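# Strip pillowcase off pillow and drop it in basket

## Task

Remove the pillowcase from the pillow and drop it into the laundry basket that sits on the side table, so that the whole pillowcase ends up inside the basket; the pillow itself must stay on the table.

## Robot and tools

Robot: two arms. left_arm carries a left five-finger hand (a mirror image of a right hand); right_arm carries a right five-finger hand. Base positions in the scene frame: left_arm (+0.009, +0.254, +0.040) m, right_arm (+0.006, -0.323, +0.017) m, both facing nearly straight ahead. A two-camera stand sits behind the arms. Loose objects may occasionally get a brief outside push.

Scene frame: origin at table-top height, halfway between the nominal bases; +x points out over the table, +z up, and left_arm is on the +y side. Arm names do not match image sides.

Hand point: a point fixed to the palm, about 0.05 m in front of it and 0.15 m from the wrist flange toward the fingertips. Its +z runs along straight fingers, +y points out of the palm, +x runs across the palm away from the thumb on the right hand (toward the thumb on the left hand). Straight fingers extend 0.06-0.07 m past the point and lie 0.06 m behind it along -y. A wrist bracket on the little-finger side can collide with things.

Row layout (used by execute_actions and move): one flat list of 28 numbers, each in [-1, 1], always covering both arms. Order: left_arm dx, dy, dz, rx, ry, rz; left hand little, ring, middle, index, thumb_bend, thumb_turn, force_limit, speed; then the same 14 for right_arm. The six pose numbers are an offset, not a pose: counted from that arm's Hand target at the start of the action or move, along the Hand target's own axes. Scale: 1.0 = 0.6 m or 180 degrees; rx, ry, rz form a single rotation vector. All six at 0 re-requests the current Hand target. The hand numbers are absolute targets: fingers and thumb_bend +1 straight, -1 curled; thumb_turn +1 beside the palm, -1 opposite the fingers. force_limit runs from about 0 N at -1 to 10 N at +1 (15 N for the two thumb motors). speed rises from almost zero at -1 to full at +0.48 and stays full up to +1; use -0.94 or lower for a soft grip. There is no 'unchanged' value: to keep a hand as it is, resend its last executed eight numbers. With the thumb turned in, the hand grasps things roughly 0.035-0.065 m thick, or a handle from 0.025 m.

The controller limits each commanded turn to 40 degrees from the measured orientation. Arms track loosely and often rest 1-3 cm (sometimes 5 cm) below the command; the next command re-requests it, and a leftover gap can be sent as an extra offset.

Tools:
- execute_actions(actions, cameras): actions is a list of actions; each action is a list of up to 15 rows, one row per 1/30 s step. A short action repeats its final row to fill 15 steps. Every row in an action is offset from the same start pose; a new action starts from the updated Hand target, so the same offset moves again. Images come back only if actions is [] or cameras names some.
- move(target, speed, blend, blocking, cameras): target is one 28-number row or up to 15 rows; every row's offsets count from the Hand targets at the move's start, not from the previous row. speed is top path speed in m/s, 0.002-4.3 (default 0.25; rotation up to twice that in rad/s), one value or one per target. blend in m rounds corners of a list (0 = stop at each). blocking=false returns after about 0.5 s while the move continues. Paths are straight, end together, last 0.5-10 s, and do not avoid obstacles or the other arm. The result adds a 'move:' line with the ending (done, off_target, moving, held, fault) and limits (paced = pose clipped, held = steps withheld).
- wait(seconds 0-10, cameras): lets time pass with last commands held.
- stop(cameras): brakes a running move.
- zoom_image(camera, region): region [x0, y0, x1, y1] in pixels of the latest image, at most 504 x 504.
- show_instructions(): shows the reference pages.
- finished_scene(scene=1): ends the scene for good.
Cameras: cam_high, cam_low, cam_left_wrist, cam_right_wrist, each 672x504.

Results: end_effector_position (m) and end_effector_quat_wxyz per hand point in the scene frame; Hand target (base for the next offsets); hand_measured, hand_stopped_by (moving, target, force, stalled, fault) and hand_load_n (N at fingertip, positive when pushed open), each six values in the motor order above; hand_force_limit, hand_speed; Joint positions, Joint velocities (may be omitted when all are within noise), joint torques (include the arm's own weight; numbers 3 and 4 wrap at ±28 N m). Action results may list positions at some steps. A lost grip shows only as hand_load_n near 0. MOTOR HOT warns of overheating; at 100 °C the arm goes limp for 30-60 s (OVER-TEMPERATURE FAULT).

Avoid: dropping or flinging things, letting go of moving items, hard hits or pushes (especially on fixed or heavy objects), knocking anything out of the work area, contact or pressure between the two arms or one hand gripping the other's fingers, overloading fingers, paths close to an arm's own base, long stretched holds that heat motors, and arm stops. The result must remain in place after the robot lets go.

Each tool is called after "Emit:" as name([rows], argument=value, ...), one row to a line, values as JSON.

Reference images:

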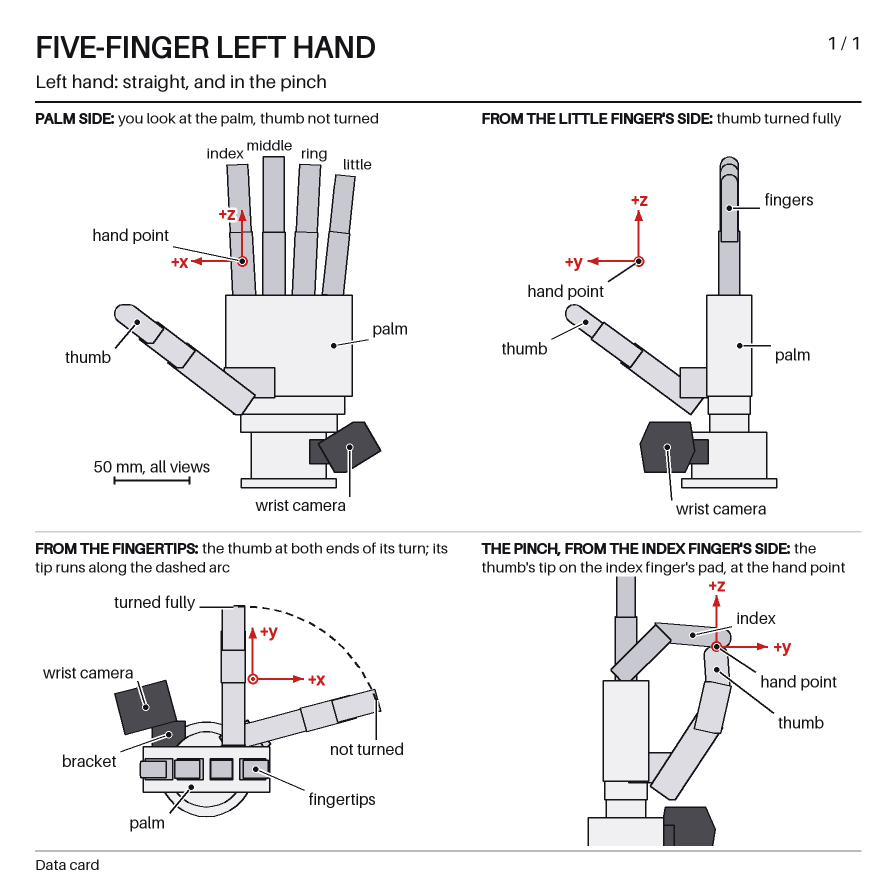

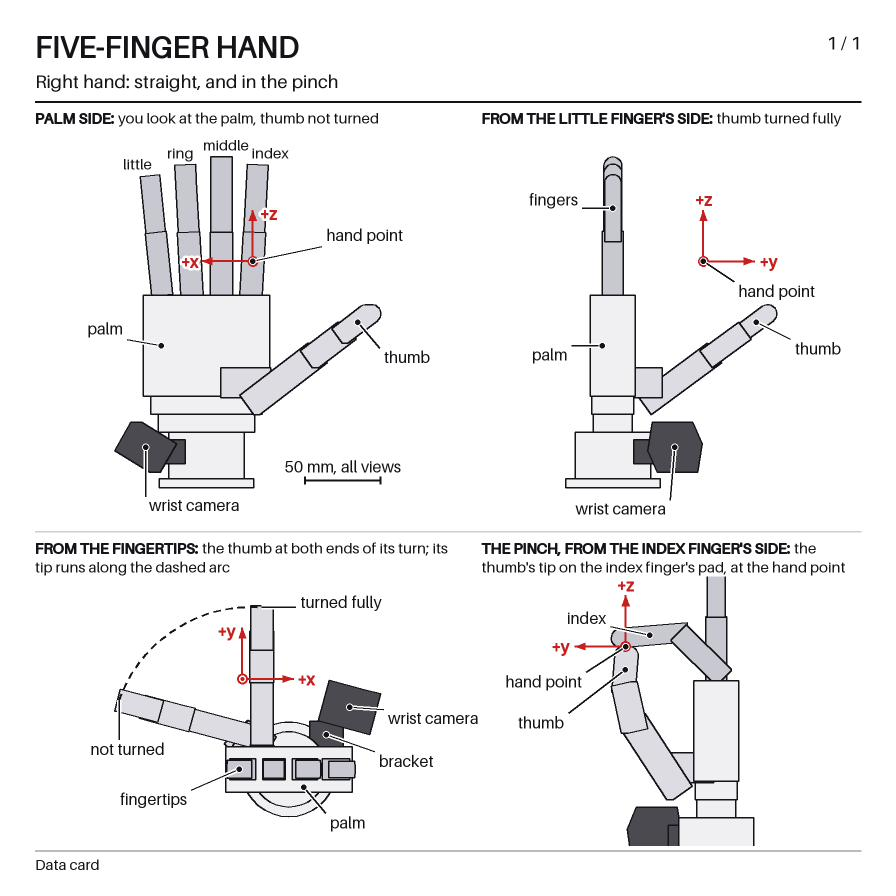

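## Session

Emit:
execute_actions(actions=[])

Scene clock: 0.00 s.
left_arm: end_effector_position=(+0.3723, +0.1044, +0.2821) hand_measured=(+1.000, +1.000, +1.000, +1.000, +1.000, +1.000) hand_load_n=(+0.0, +0.0, +0.0, +0.0, +0.0, +0.0) hand_stopped_by=(target, target, target, target, target, target) hand_force_limit=0.00 hand_speed=-0.80 end_effector_quat_wxyz=(+0.502, -0.414, +0.663, -0.371) | right_arm: end_effector_position=(+0.6404, -0.2903, +0.3315) hand_measured=(+1.000, +1.000, +1.000, +1.000, +1.000, +1.000) hand_load_n=(+0.0, +0.0, +0.0, +0.0, +0.0, +0.0) hand_stopped_by=(target, target, target, target, target, target) hand_force_limit=0.00 hand_speed=-0.80 end_effector_quat_wxyz=(+0.147, -0.179, +0.942, -0.243)
Joint positions: left_arm=[-0.598 0.719 0.558 -0.095 -0.506 0.25] | right_arm=[0.064 1.744 1.954 -1.409 0.452 1.198]
Joint velocities: within noise
Joint torques (N m): no reading
Heat: left arm: hottest shoulder 28 °C; right arm: hottest shoulder 33 °C.
Hand target: left_arm +0.3765, +0.1016, +0.2983; +0.507, -0.414, +0.653, -0.381 | right_arm +0.6458, -0.2898, +0.3355; +0.153, -0.178, +0.941, -0.244

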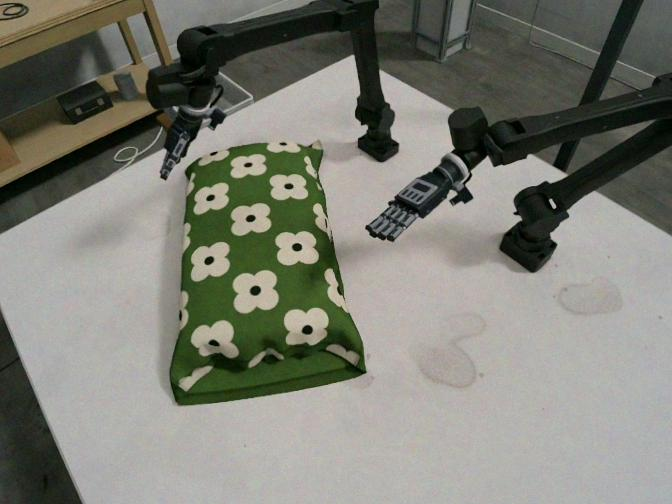

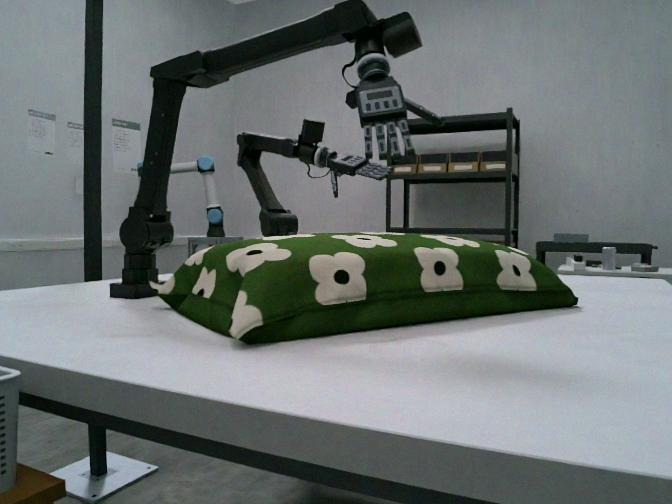

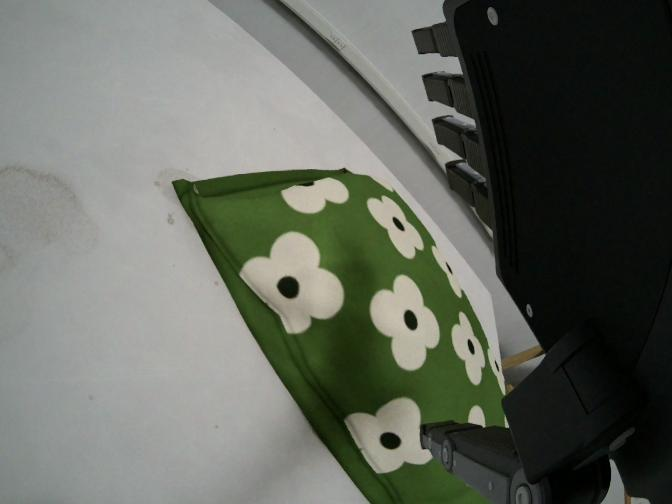

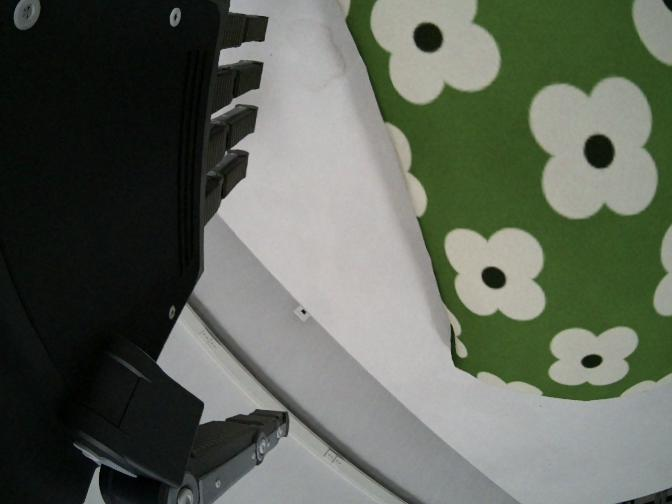

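Emit:
zoom_image(camera="cam_high", region=[150, 280, 400, 430])

Emit:
zoom_image(camera="cam_high", region=[130, 50, 380, 220])

Emit:
zoom_image(camera="cam_low", region=[120, 210, 600, 360])

Emit:
zoom_image(camera="cam_left_wrist", region=[140, 140, 500, 504])

Scaled by 2.016.

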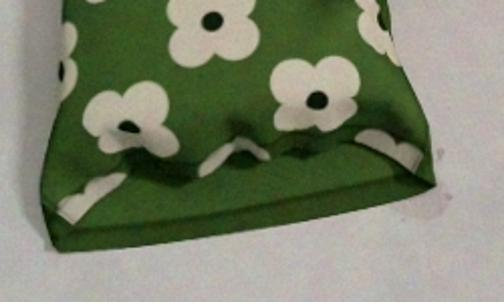

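Scaled by 2.016.

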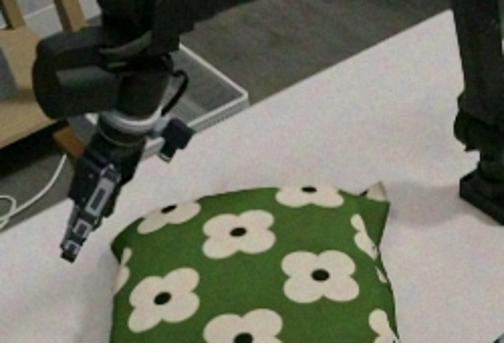

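Scaled by 1.050.

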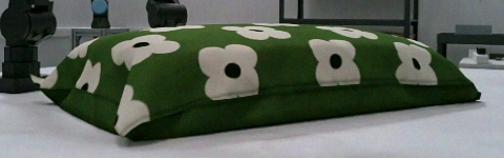

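Scaled by 1.385 from the camera's 672x504 image, which has a finer 960x720 frame.

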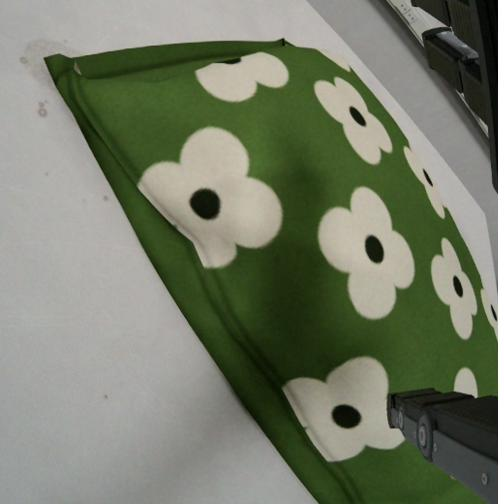

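Emit:
move(target=[-0.235, -0.013, 0.634, -0.399, 0.181, 0.034, 1, 1, 1, 1, 1, 1, 0, -0.8, 0.714, -0.443, 0.072, -0.0487, 0.2124, 0.5987, 1, 1, 1, 1, 1, 1, 0, -0.8], cameras=["all"])

Scene clock: 228.20 s.
left_arm: end_effector_position=(+0.7576, +0.1928, +0.2817) hand_measured=(+1.000, +1.000, +1.000, +1.000, +1.000, +1.000) hand_load_n=(+0.0, +0.0, +0.0, +0.0, +0.0, +0.0) hand_stopped_by=(target, target, target, target, target, target) hand_force_limit=0.00 hand_speed=-0.80 end_effector_quat_wxyz=(+0.198, -0.466, +0.852, -0.135) | right_arm: end_effector_position=(+0.3468, -0.6915, +0.3457) hand_measured=(+1.000, +1.000, +1.000, +1.000, +1.000, +1.000) hand_load_n=(+0.0, +0.0, +0.0, +0.0, +0.0, +0.0) hand_stopped_by=(target, target, target, target, target, target) hand_force_limit=0.00 hand_speed=-0.80 end_effector_quat_wxyz=(+0.050, +0.649, +0.759, +0.016)
Joint positions: left_arm=[-0.081 2.406 2.887 -1.569 0.008 0.486] | right_arm=[-0.946 1.456 1.651 -1.675 -0.052 2.067]
Joint torques (N m): left_arm=[0.15 -22.3 13.12 1.14 -0.25 0.23] | right_arm=[2.02 -12.86 12.22 -0.05 -0.16 0.31]
Heat: left arm: hottest elbow 48 °C; right arm: hottest shoulder 42 °C.
Hand target: left_arm +0.7698, +0.1994, +0.2796; -0.001, -0.480, +0.877, +0.000 | right_arm +0.3498, -0.6998, +0.3495; +0.000, +0.707, +0.707, +0.000
Off the commanded pose: left_arm 0.014 m, 28 deg | right_arm 0.010 m, 11 deg.
elbow stopped short (left arm): the move would have taken joint 3 (elbow) straighter than the controller allows.
joint sent to its limit (right arm) — joint 4 (wrist pitch), lower limit; joint 6 (wrist roll), upper limit. The joint targets are off in orientation, not in position.
move: off_target (left_arm, right_arm)

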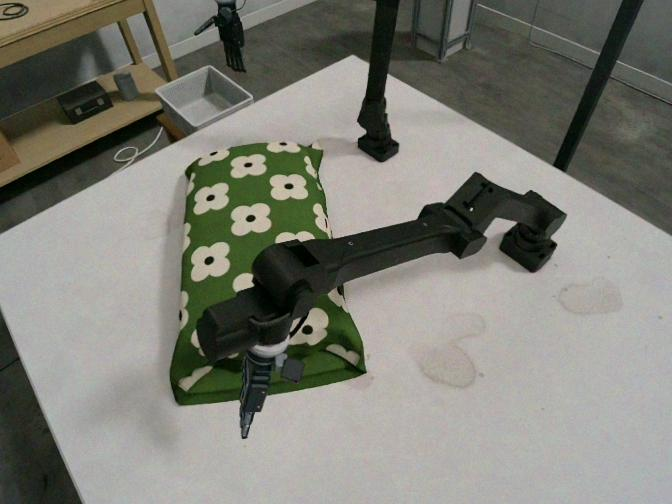

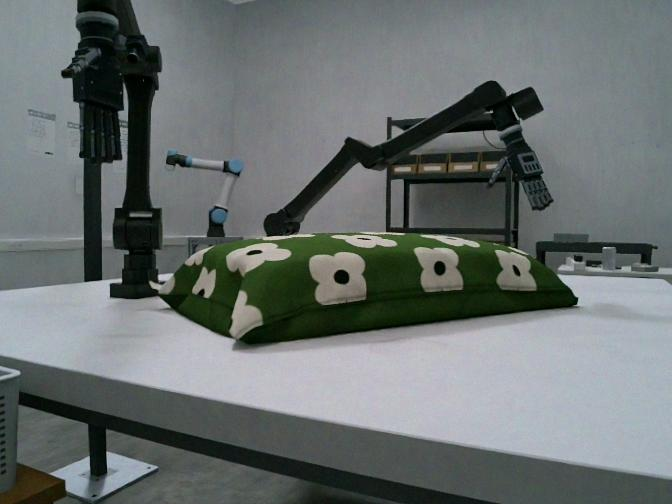

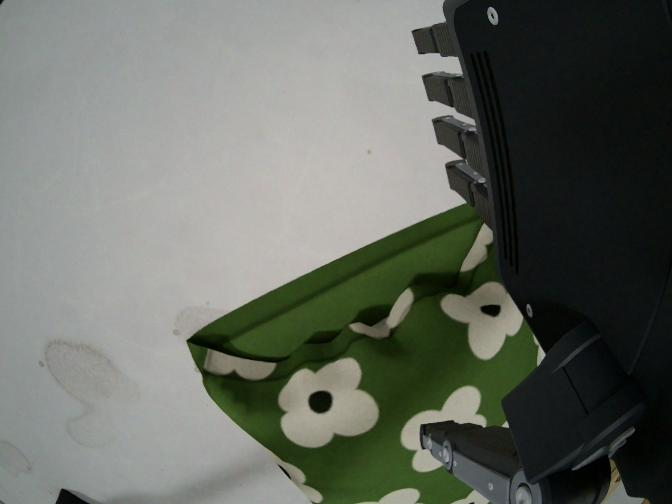

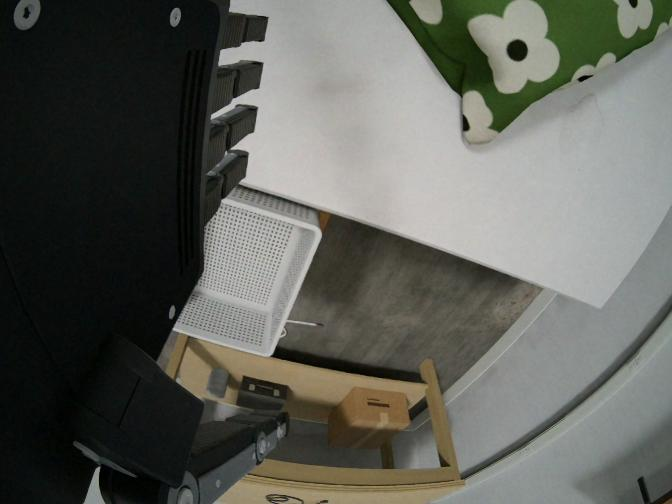

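Emit:
zoom_image(camera="cam_left_wrist", region=[150, 180, 520, 504])

Emit:
zoom_image(camera="cam_right_wrist", region=[160, 0, 672, 380])

Emit:
zoom_image(camera="cam_high", region=[130, 40, 410, 250])

Scaled by 1.362 from the camera's 672x504 image, which has a finer 960x720 frame.

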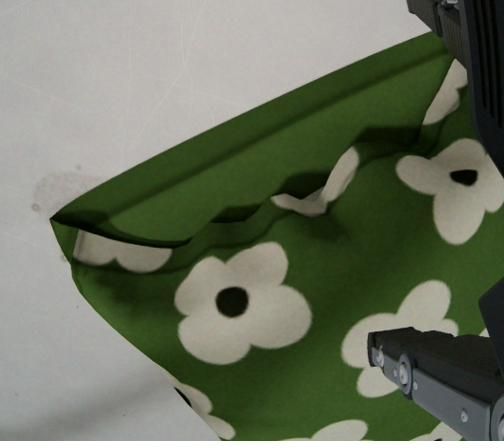

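Region (160, 0, 672, 380) is 512x380 pixels. A region can be at most 504 by 504 pixels.

Scaled by 1.800.

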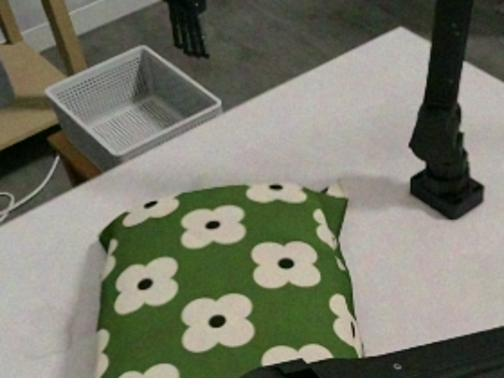

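Emit:
move(target=[0.058, 0.398, -0.117, 0, 0, 0, 1, 1, 1, 1, 1, 1, 0, -0.8, -0.033, -0.05, 0.233, 0, 0, -0.818, 1, 1, 1, 1, 1, 1, 0, -0.8], cameras=["cam_high", "cam_low", "cam_right_wrist"])

Scene clock: 287.37 s.
left_arm: end_effector_position=(+0.5549, +0.2923, +0.3394) hand_measured=(+1.000, +1.000, +1.000, +1.000, +1.000, +1.000) hand_load_n=(+0.0, +0.0, +0.0, +0.0, +0.0, +0.0) hand_stopped_by=(target, target, target, target, target, target) hand_force_limit=0.00 hand_speed=-0.80 end_effector_quat_wxyz=(+0.077, -0.476, +0.875, -0.038) | right_arm: end_effector_position=(+0.3109, -0.7133, +0.2183) hand_measured=(+1.000, +1.000, +1.000, +1.000, +1.000, +1.000) hand_load_n=(+0.0, +0.0, -0.5, +0.0, +0.0, +0.0) hand_stopped_by=(target, target, target, target, target, target) hand_force_limit=0.00 hand_speed=-0.80 end_effector_quat_wxyz=(+0.001, -0.467, +0.884, +0.002)
Joint positions: left_arm=[0.051 1.874 2.15 -1.674 0.001 0.626] | right_arm=[-0.953 1.821 1.792 -1.545 -0.002 -0.328]
Joint torques (N m): left_arm=[0.32 -20.19 9.36 -0.14 -0.31 0.21] | right_arm=[3.31 -19.49 10.74 0.73 0.09 -0.05]
Heat: left arm: hottest elbow 45 °C; right arm: hottest elbow 45 °C.
Hand target: left_arm +0.5500, +0.2990, +0.3503; -0.001, -0.480, +0.877, +0.000 | right_arm +0.3197, -0.7196, +0.2096; +0.000, -0.479, +0.878, +0.001
Off the commanded pose: left_arm 0.014 m, 10 deg | right_arm 0.014 m, 2 deg.
joint sent to its limit (left arm) — joint 4 (wrist pitch), lower limit. The joint targets are off in orientation, not in position.
move: off_target (left_arm, right_arm)
Images, in order (width x height): cam_high 672x504, cam_low 672x504, cam_right_wrist 672x504.

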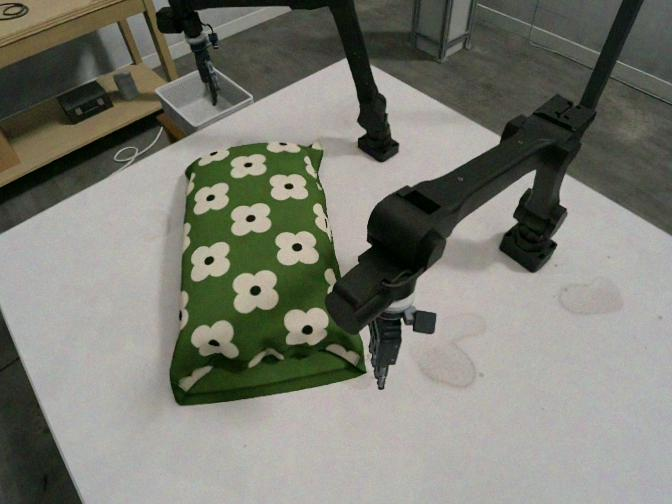

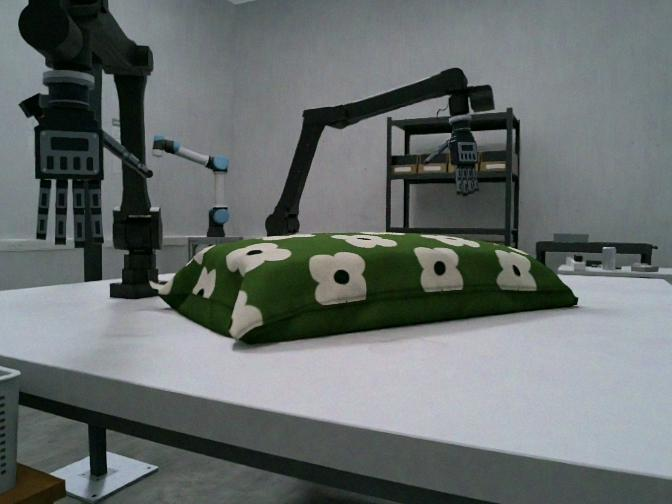

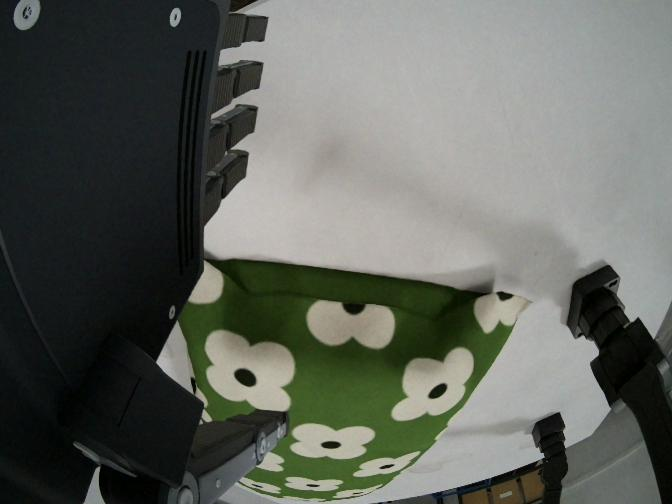

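Emit:
zoom_image(camera="cam_right_wrist", region=[170, 220, 550, 480])

Scaled by 1.326 from the camera's 672x504 image, which has a finer 960x720 frame.

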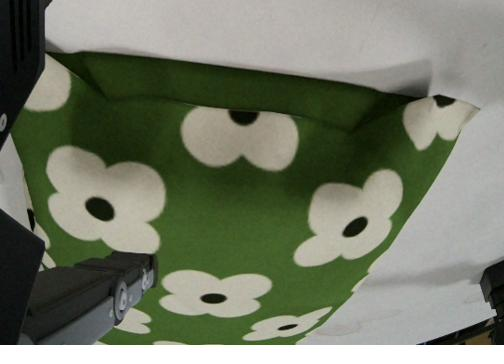

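Emit:
move(target=[0, 0, 0, 0, 0, 0, 1, 1, 1, 1, 1, 1, 0, -0.8, -0.182, 0.087, -0.05, 0, 0, 0.5, 0.3, 0.3, 0.3, 0.3, 1, -1, 0, 0], cameras=["cam_high", "cam_low", "cam_right_wrist"])

Scene clock: 329.13 s.
left_arm: end_effector_position=(+0.5549, +0.2923, +0.3394) hand_measured=(+1.000, +1.000, +1.000, +1.000, +1.000, +1.000) hand_load_n=(+0.0, +0.0, +0.0, +0.0, +0.0, +0.0) hand_stopped_by=(target, target, target, target, target, target) hand_force_limit=0.00 hand_speed=-0.80 end_effector_quat_wxyz=(+0.077, -0.476, +0.875, -0.038) | right_arm: end_effector_position=(+0.3317, -0.6018, +0.2384) hand_measured=(+0.300, +0.300, +0.300, +0.300, +1.000, -1.000) hand_load_n=(+0.0, +0.0, +0.0, +0.0, +0.0, +0.0) hand_stopped_by=(target, target, target, target, target, target) hand_force_limit=0.00 hand_speed=0.00 end_effector_quat_wxyz=(-0.004, +0.279, +0.960, +0.004)
Joint positions: left_arm=[0.051 1.874 2.15 -1.674 0.001 0.626] | right_arm=[-0.89 1.425 1.358 -1.515 -0.003 1.273]
Joint torques (N m): left_arm=[0.38 -20.19 9.36 -0.13 -0.32 0.2] | right_arm=[3.37 -14.62 8.8 0.4 0.07 0.29]
Heat: left arm: hottest elbow 44 °C; right arm: hottest elbow 41 °C.
Hand target: left_arm +0.5500, +0.2990, +0.3503; -0.001, -0.480, +0.877, +0.000 | right_arm +0.3350, -0.5996, +0.2398; +0.000, +0.282, +0.959, +0.000
Off the commanded pose: left_arm 0.014 m, 10 deg | right_arm 0.004 m, 1 deg.
joint sent to its limit (left arm) — joint 4 (wrist pitch), lower limit. The joint targets are off in orientation, not in position.
move: off_target (left_arm)
Images, in order (width x height): cam_high 672x504, cam_low 672x504, cam_right_wrist 672x504.

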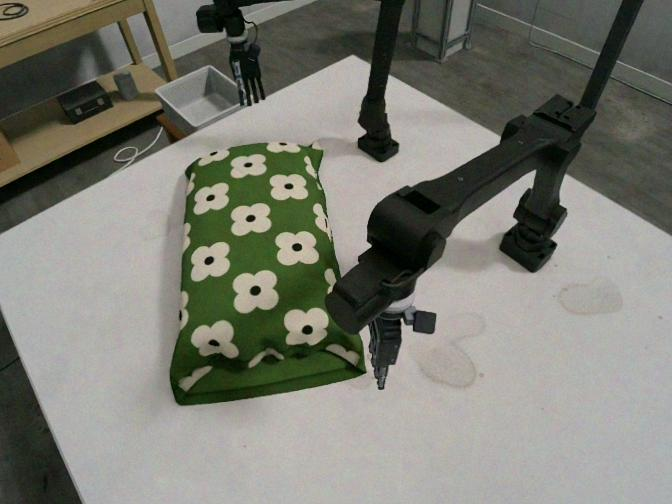

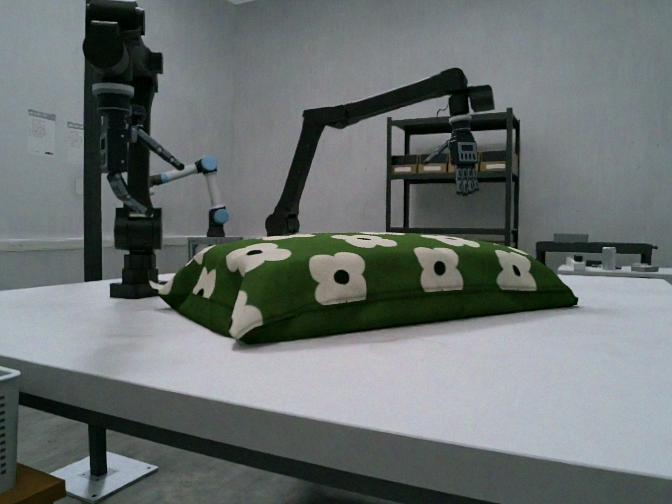

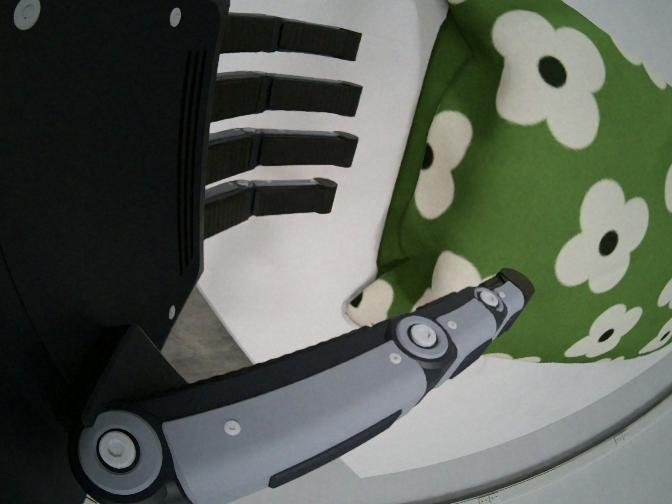

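Emit:
move(target=[0, 0, 0, 0, 0, 0, 1, 1, 1, 1, 1, 1, 0, -0.8, 0, 0, 0.233, 0, 0, 0, 0.3, 0.3, 0.3, 0.3, 1, -1, 0, 0], cameras=["cam_high", "cam_low", "cam_right_wrist"])

Scene clock: 365.93 s.
left_arm: end_effector_position=(+0.5549, +0.2923, +0.3394) hand_measured=(+1.000, +1.000, +1.000, +1.000, +1.000, +1.000) hand_load_n=(+0.0, +0.0, +0.0, +0.0, +0.0, +0.0) hand_stopped_by=(target, target, target, target, target, target) hand_force_limit=0.00 hand_speed=-0.80 end_effector_quat_wxyz=(+0.077, -0.476, +0.875, -0.038) | right_arm: end_effector_position=(+0.3291, -0.5987, +0.1046) hand_measured=(+0.300, +0.300, +0.300, +0.300, +1.000, -1.000) hand_load_n=(+0.5, +0.0, +0.0, +0.0, -0.5, +0.0) hand_stopped_by=(target, target, target, target, target, target) hand_force_limit=0.00 hand_speed=0.00 end_effector_quat_wxyz=(+0.000, +0.279, +0.960, +0.002)
Joint positions: left_arm=[0.051 1.874 2.15 -1.674 0.001 0.626] | right_arm=[-0.89 1.495 1.07 -1.148 -0.003 1.273]
Joint torques (N m): left_arm=[0.32 -20.13 9.36 -0.13 -0.31 0.2] | right_arm=[3.55 -13.04 8.46 0.72 0.04 0.31]
Heat: left arm: hottest elbow 43 °C; right arm: hottest elbow 42 °C.
Hand target: left_arm +0.5500, +0.2990, +0.3503; -0.001, -0.480, +0.877, +0.000 | right_arm +0.3350, -0.5994, +0.1001; +0.000, +0.282, +0.959, +0.000
Off the commanded pose: left_arm 0.014 m, 10 deg | right_arm 0.007 m, 0 deg.
joint sent to its limit (left arm) — joint 4 (wrist pitch), lower limit. The joint targets are off in orientation, not in position.
move: off_target (left_arm)
Images, in order (width x height): cam_high 672x504, cam_low 672x504, cam_right_wrist 672x504.

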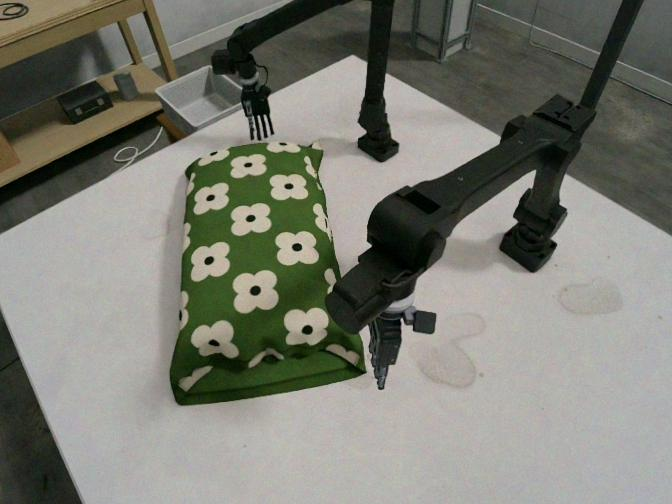

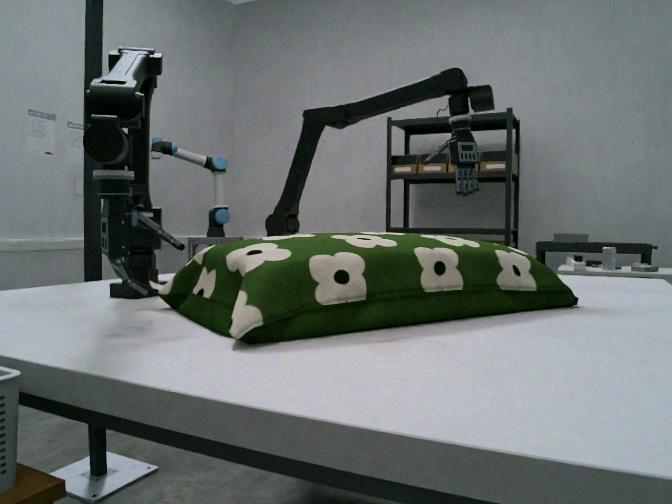

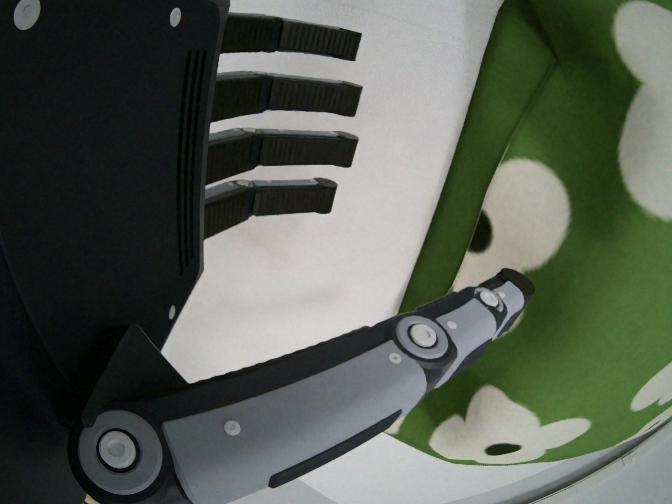

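Emit:
move(target=[0, 0, 0, 0, 0, 0, 1, 1, 1, 1, 1, 1, 0, -0.8, 0, 0.08, 0.01, -0.1667, 0, 0, 0.3, 0.3, 0.3, 0.3, 1, -1, 0, 0], cameras=["cam_low", "cam_right_wrist"])

Scene clock: 386.87 s.
left_arm: end_effector_position=(+0.5549, +0.2923, +0.3394) hand_measured=(+1.000, +1.000, +1.000, +1.000, +1.000, +1.000) hand_load_n=(+0.0, +0.0, +0.0, +0.0, +0.0, +0.0) hand_stopped_by=(target, target, target, target, target, target) hand_force_limit=0.00 hand_speed=-0.80 end_effector_quat_wxyz=(+0.077, -0.476, +0.875, -0.038) | right_arm: end_effector_position=(+0.3664, -0.5595, +0.1013) hand_measured=(+0.300, +0.300, +0.300, +0.300, +1.000, -1.000) hand_load_n=(+0.0, +0.0, +0.0, +0.0, +0.0, +0.0) hand_stopped_by=(target, target, target, target, target, target) hand_force_limit=0.00 hand_speed=0.00 end_effector_quat_wxyz=(+0.082, +0.272, +0.929, +0.239)
Joint positions: left_arm=[0.051 1.874 2.15 -1.674 0.001 0.626] | right_arm=[-0.96 1.642 1.07 -1.173 -0.482 1.163]
Joint torques (N m): left_arm=[0.32 -20.31 9.35 -0.13 -0.31 0.19] | right_arm=[1.73 -13.8 7.2 -0.61 -0.46 -0.06]
Heat: left arm: hottest elbow 42 °C; right arm: hottest elbow 39 °C.
Hand target: left_arm +0.5500, +0.2990, +0.3503; -0.001, -0.480, +0.877, +0.000 | right_arm +0.3609, -0.5590, +0.0941; +0.073, +0.272, +0.927, +0.249
Off the commanded pose: left_arm 0.014 m, 10 deg | right_arm 0.009 m, 2 deg.
joint sent to its limit (left arm) — joint 4 (wrist pitch), lower limit. The joint targets are off in orientation, not in position.
move: off_target (left_arm)
Images, in order (width x height): cam_low 672x504, cam_right_wrist 672x504.

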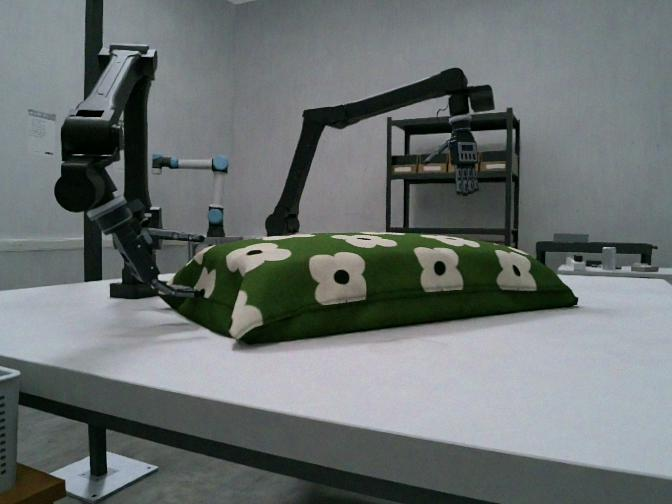

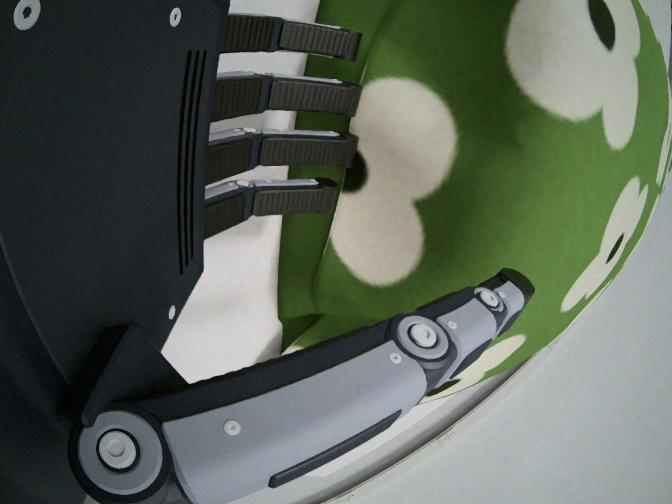

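Emit:
move([
  [0, 0, 0, 0, 0, 0, 1, 1, 1, 1, 1, 1, 0, -0.8, 0, -0.05, -0.028, 0, 0, 0, 0.3, 0.3, 0.3, 0.3, 1, -1, 0, 0],
  [0, 0, 0, 0, 0, 0, 1, 1, 1, 1, 1, 1, 0, -0.8, 0, -0.075, 0.022, 0, 0, 0, 0.3, 0.3, 0.3, 0.3, 1, -1, 0, 0],
], speed=0.1, cameras=["cam_low", "cam_right_wrist"])

Scene clock: 407.30 s.
left_arm: end_effector_position=(+0.5549, +0.2923, +0.3394) hand_measured=(+1.000, +1.000, +1.000, +1.000, +1.000, +1.000) hand_load_n=(+0.0, +0.0, +0.0, +0.0, -0.5, +0.0) hand_stopped_by=(target, target, target, target, target, target) hand_force_limit=0.00 hand_speed=-0.80 end_effector_quat_wxyz=(+0.077, -0.476, +0.875, -0.038) | right_arm: end_effector_position=(+0.3453, -0.5862, +0.0697) hand_measured=(+0.300, +0.300, +0.300, +0.300, +1.000, -1.000) hand_load_n=(+0.0, +0.0, +0.0, +0.0, +0.0, +0.0) hand_stopped_by=(target, target, target, target, target, target) hand_force_limit=0.00 hand_speed=0.00 end_effector_quat_wxyz=(+0.076, +0.276, +0.926, +0.246)
Joint positions: left_arm=[0.051 1.874 2.15 -1.674 0.001 0.626] | right_arm=[-1.037 1.731 1.084 -1.155 -0.471 1.083]
Joint torques (N m): left_arm=[0.32 -20.13 9.35 -0.13 -0.31 0.2] | right_arm=[2.14 -14.8 6.52 0.28 -0.28 -0.04]
Heat: left arm: hottest elbow 42 °C; right arm: hottest elbow 38 °C.
Hand target: left_arm +0.5500, +0.2990, +0.3503; -0.001, -0.480, +0.877, +0.000 | right_arm +0.3434, -0.5862, +0.0601; +0.073, +0.273, +0.927, +0.249
Off the commanded pose: left_arm 0.014 m, 10 deg | right_arm 0.010 m, 1 deg.
joint sent to its limit (left arm) — joint 4 (wrist pitch), lower limit. The joint targets are off in orientation, not in position.
move: off_target (left_arm)
Images, in order (width x height): cam_low 672x504, cam_right_wrist 672x504.

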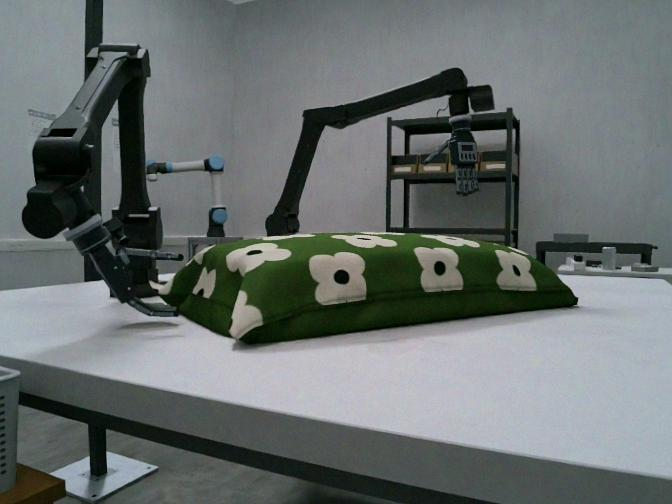

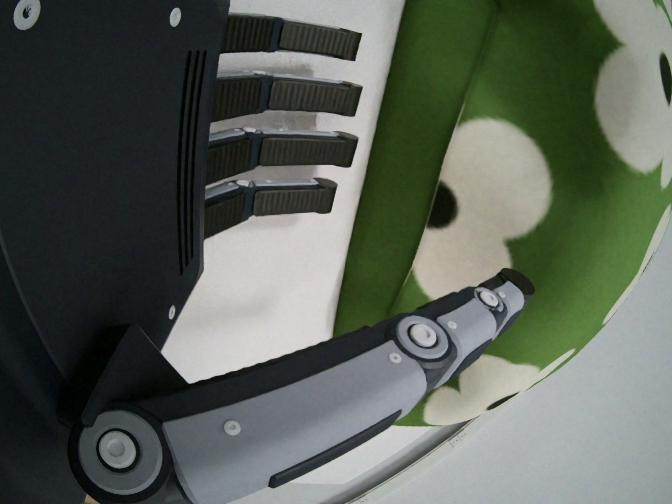

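Emit:
move([
  [0, 0, 0, 0, 0, 0, 1, 1, 1, 1, 1, 1, 0, -0.8, 0, -0.0065, 0.0117, 0, 0, 0, 0.3, 0.3, 0.3, 0.3, 1, -1, 0, 0],
  [0, 0, 0, 0, 0, 0, 1, 1, 1, 1, 1, 1, 0, -0.8, 0, 0.0585, 0.049, 0, 0, 0, 0.3, 0.3, 0.3, 0.3, 1, -1, 0, 0],
], speed=0.08, cameras=["cam_low", "cam_right_wrist"])

Scene clock: 416.57 s.
left_arm: end_effector_position=(+0.5549, +0.2923, +0.3394) hand_measured=(+1.000, +1.000, +1.000, +1.000, +1.000, +1.000) hand_load_n=(+0.0, +0.0, +0.0, +0.0, +0.0, +0.0) hand_stopped_by=(target, target, target, target, target, target) hand_force_limit=0.00 hand_speed=-0.80 end_effector_quat_wxyz=(+0.077, -0.476, +0.875, -0.038) | right_arm: end_effector_position=(+0.3644, -0.5505, +0.0541) hand_measured=(+0.300, +0.300, +0.300, +0.300, +1.000, -1.000) hand_load_n=(+0.0, +0.0, -0.5, -1.5, -0.5, +0.0) hand_stopped_by=(target, target, target, target, target, target) hand_force_limit=0.00 hand_speed=0.00 end_effector_quat_wxyz=(+0.073, +0.269, +0.927, +0.252)
Joint positions: left_arm=[0.051 1.874 2.15 -1.674 0.001 0.626] | right_arm=[-0.955 1.723 1.017 -1.071 -0.492 1.155]
Joint torques (N m): left_arm=[0.32 -20.25 9.35 -0.13 -0.31 0.2] | right_arm=[3.6 -16.56 5.96 0.42 -0.31 0.35]
Heat: left arm: hottest elbow 42 °C; right arm: hottest shoulder 37 °C.
Hand target: left_arm +0.5500, +0.2990, +0.3503; -0.001, -0.480, +0.877, +0.000 | right_arm +0.3677, -0.5482, +0.0522; +0.073, +0.273, +0.927, +0.249
Off the commanded pose: left_arm 0.014 m, 10 deg | right_arm 0.005 m, 1 deg.
joint sent to its limit (left arm) — joint 4 (wrist pitch), lower limit. The joint targets are off in orientation, not in position.
move: off_target (left_arm)
Images, in order (width x height): cam_low 672x504, cam_right_wrist 672x504.

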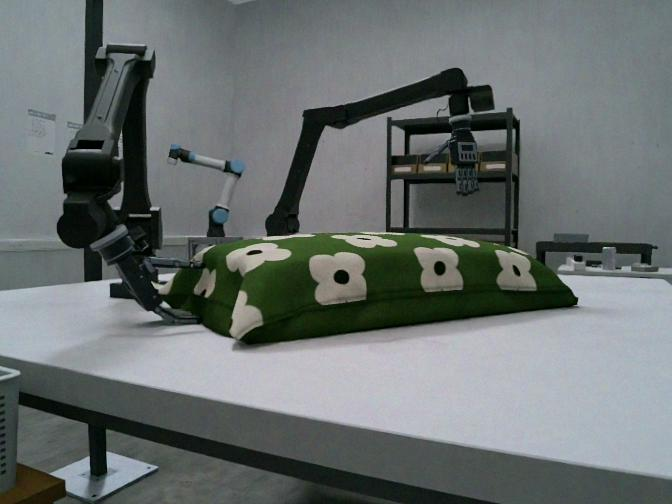

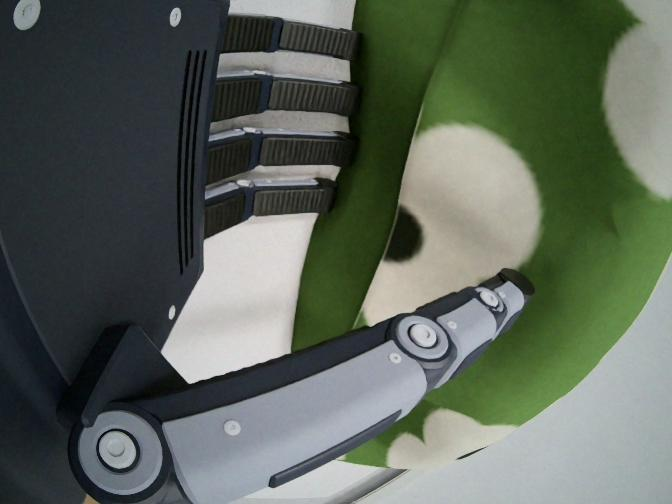

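Emit:
move(target=[0, 0, 0, 0, 0, 0, 1, 1, 1, 1, 1, 1, 0, -0.8, 0, 0.029, 0.0167, 0, 0, 0, 0.1, 0.1, 0.1, 0.1, 0.5, -1, 0, -0.4], speed=0.08, cameras=["cam_low", "cam_right_wrist"])

Scene clock: 426.27 s.
left_arm: end_effector_position=(+0.5549, +0.2923, +0.3394) hand_measured=(+1.000, +1.000, +1.000, +1.000, +1.000, +1.000) hand_load_n=(+0.0, +0.0, +0.0, +0.0, +0.0, +0.0) hand_stopped_by=(target, target, target, target, target, target) hand_force_limit=0.00 hand_speed=-0.80 end_effector_quat_wxyz=(+0.077, -0.476, +0.875, -0.038) | right_arm: end_effector_position=(+0.3742, -0.5330, +0.0499) hand_measured=(+0.100, +0.100, +0.100, +0.100, +0.500, -1.000) hand_load_n=(+0.0, +0.0, +0.0, +0.0, +0.0, +0.0) hand_stopped_by=(target, target, target, target, target, target) hand_force_limit=0.00 hand_speed=-0.40 end_effector_quat_wxyz=(+0.068, +0.271, +0.927, +0.252)
Joint positions: left_arm=[0.051 1.874 2.15 -1.674 0.001 0.626] | right_arm=[-0.908 1.712 0.99 -1.038 -0.496 1.21]
Joint torques (N m): left_arm=[0.38 -20.13 9.36 -0.13 -0.32 0.19] | right_arm=[3.37 -16.73 6.16 0.36 -0.46 0.32]
Heat: left arm: hottest elbow 42 °C; right arm: hottest elbow 37 °C.
Hand target: left_arm +0.5500, +0.2990, +0.3503; -0.001, -0.480, +0.877, +0.000 | right_arm +0.3785, -0.5313, +0.0521; +0.073, +0.272, +0.927, +0.249
Off the commanded pose: left_arm 0.014 m, 10 deg | right_arm 0.005 m, 1 deg.
joint sent to its limit (left arm) — joint 4 (wrist pitch), lower limit. The joint targets are off in orientation, not in position.
move: off_target (left_arm)
Images, in order (width x height): cam_low 672x504, cam_right_wrist 672x504.

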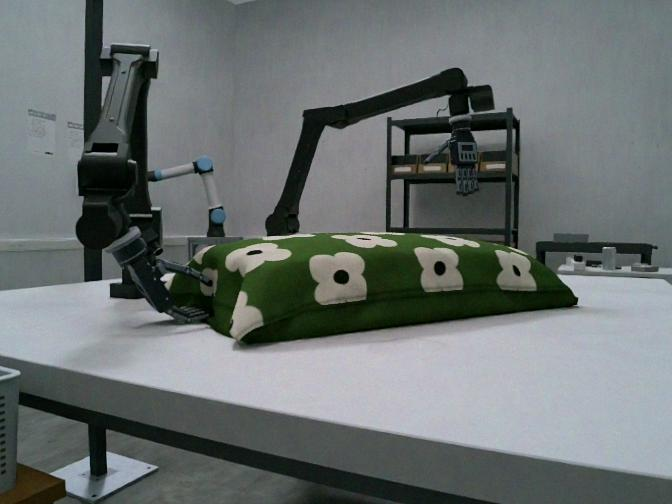

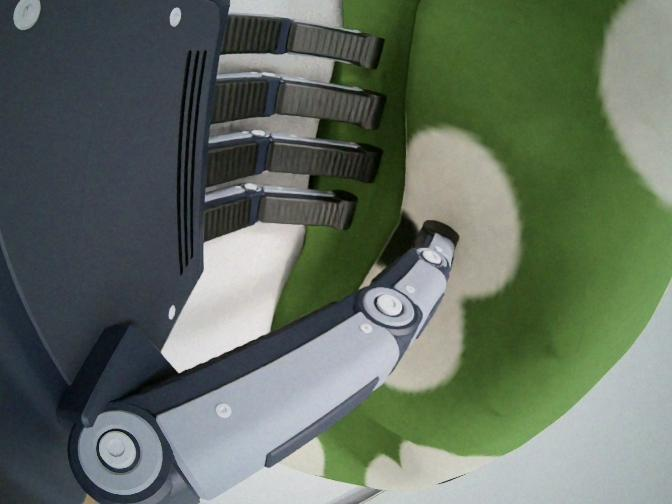

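Emit:
move(target=[0, 0, 0, 0, 0, 0, 1, 1, 1, 1, 1, 1, 0, -0.8, 0, 0.01, 0.018, 0, 0, 0, -0.25, -0.25, -0.25, -0.25, -0.1, -1, 0.4, -0.4], speed=0.08, cameras=["cam_low", "cam_right_wrist"])

Scene clock: 449.63 s.
left_arm: end_effector_position=(+0.5549, +0.2923, +0.3394) hand_measured=(+1.000, +1.000, +1.000, +1.000, +1.000, +1.000) hand_load_n=(+0.0, +0.0, +0.0, +0.0, +0.0, +0.0) hand_stopped_by=(target, target, target, target, target, target) hand_force_limit=0.00 hand_speed=-0.80 end_effector_quat_wxyz=(+0.077, -0.476, +0.875, -0.038) | right_arm: end_effector_position=(+0.3805, -0.5260, +0.0461) hand_measured=(-0.250, -0.250, -0.248, -0.250, +0.226, -1.000) hand_load_n=(+0.0, +0.0, +6.5, +0.0, +11.5, +1.5) hand_stopped_by=(target, target, force, target, force, target) hand_force_limit=0.40 hand_speed=-0.40 end_effector_quat_wxyz=(+0.071, +0.271, +0.927, +0.251)
Joint positions: left_arm=[0.051 1.874 2.15 -1.674 0.001 0.626] | right_arm=[-0.887 1.711 0.975 -1.005 -0.502 1.236]
Joint torques (N m): left_arm=[0.38 -20.25 9.35 -0.14 -0.31 0.19] | right_arm=[3.84 -16.38 5.91 0.43 -0.41 0.35]
Heat: left arm: hottest elbow 42 °C; right arm: hottest shoulder 38 °C.
Hand target: left_arm +0.5500, +0.2990, +0.3503; -0.001, -0.480, +0.877, +0.000 | right_arm +0.3843, -0.5225, +0.0459; +0.073, +0.273, +0.927, +0.249
Off the commanded pose: left_arm 0.014 m, 10 deg | right_arm 0.005 m, 0 deg.
joint sent to its limit (left arm) — joint 4 (wrist pitch), lower limit. The joint targets are off in orientation, not in position.
move: off_target (left_arm)
Images, in order (width x height): cam_low 672x504, cam_right_wrist 672x504.

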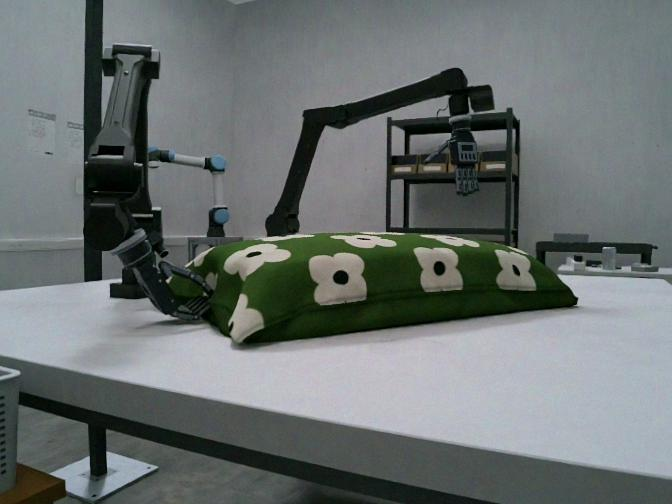

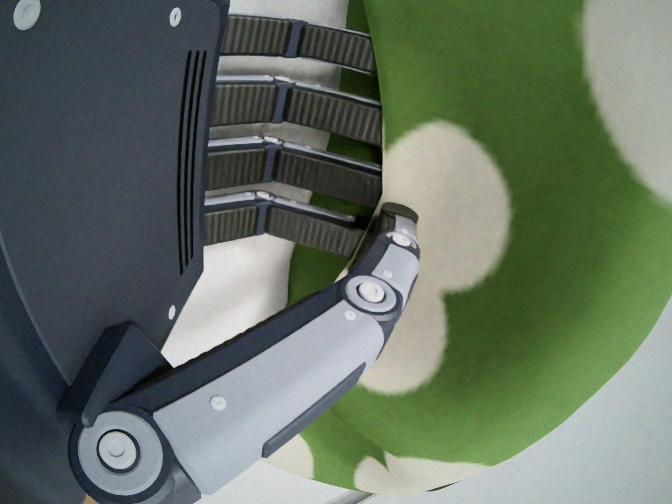

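Emit:
zoom_image(camera="cam_right_wrist", region=[270, 90, 520, 340])

Scaled by 2.016 from the camera's 672x504 image, which has a finer 960x720 frame.

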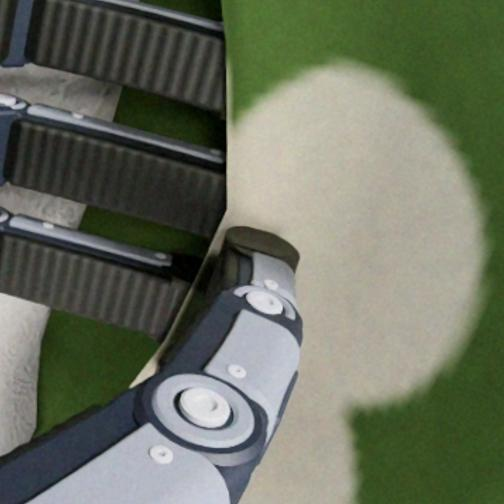

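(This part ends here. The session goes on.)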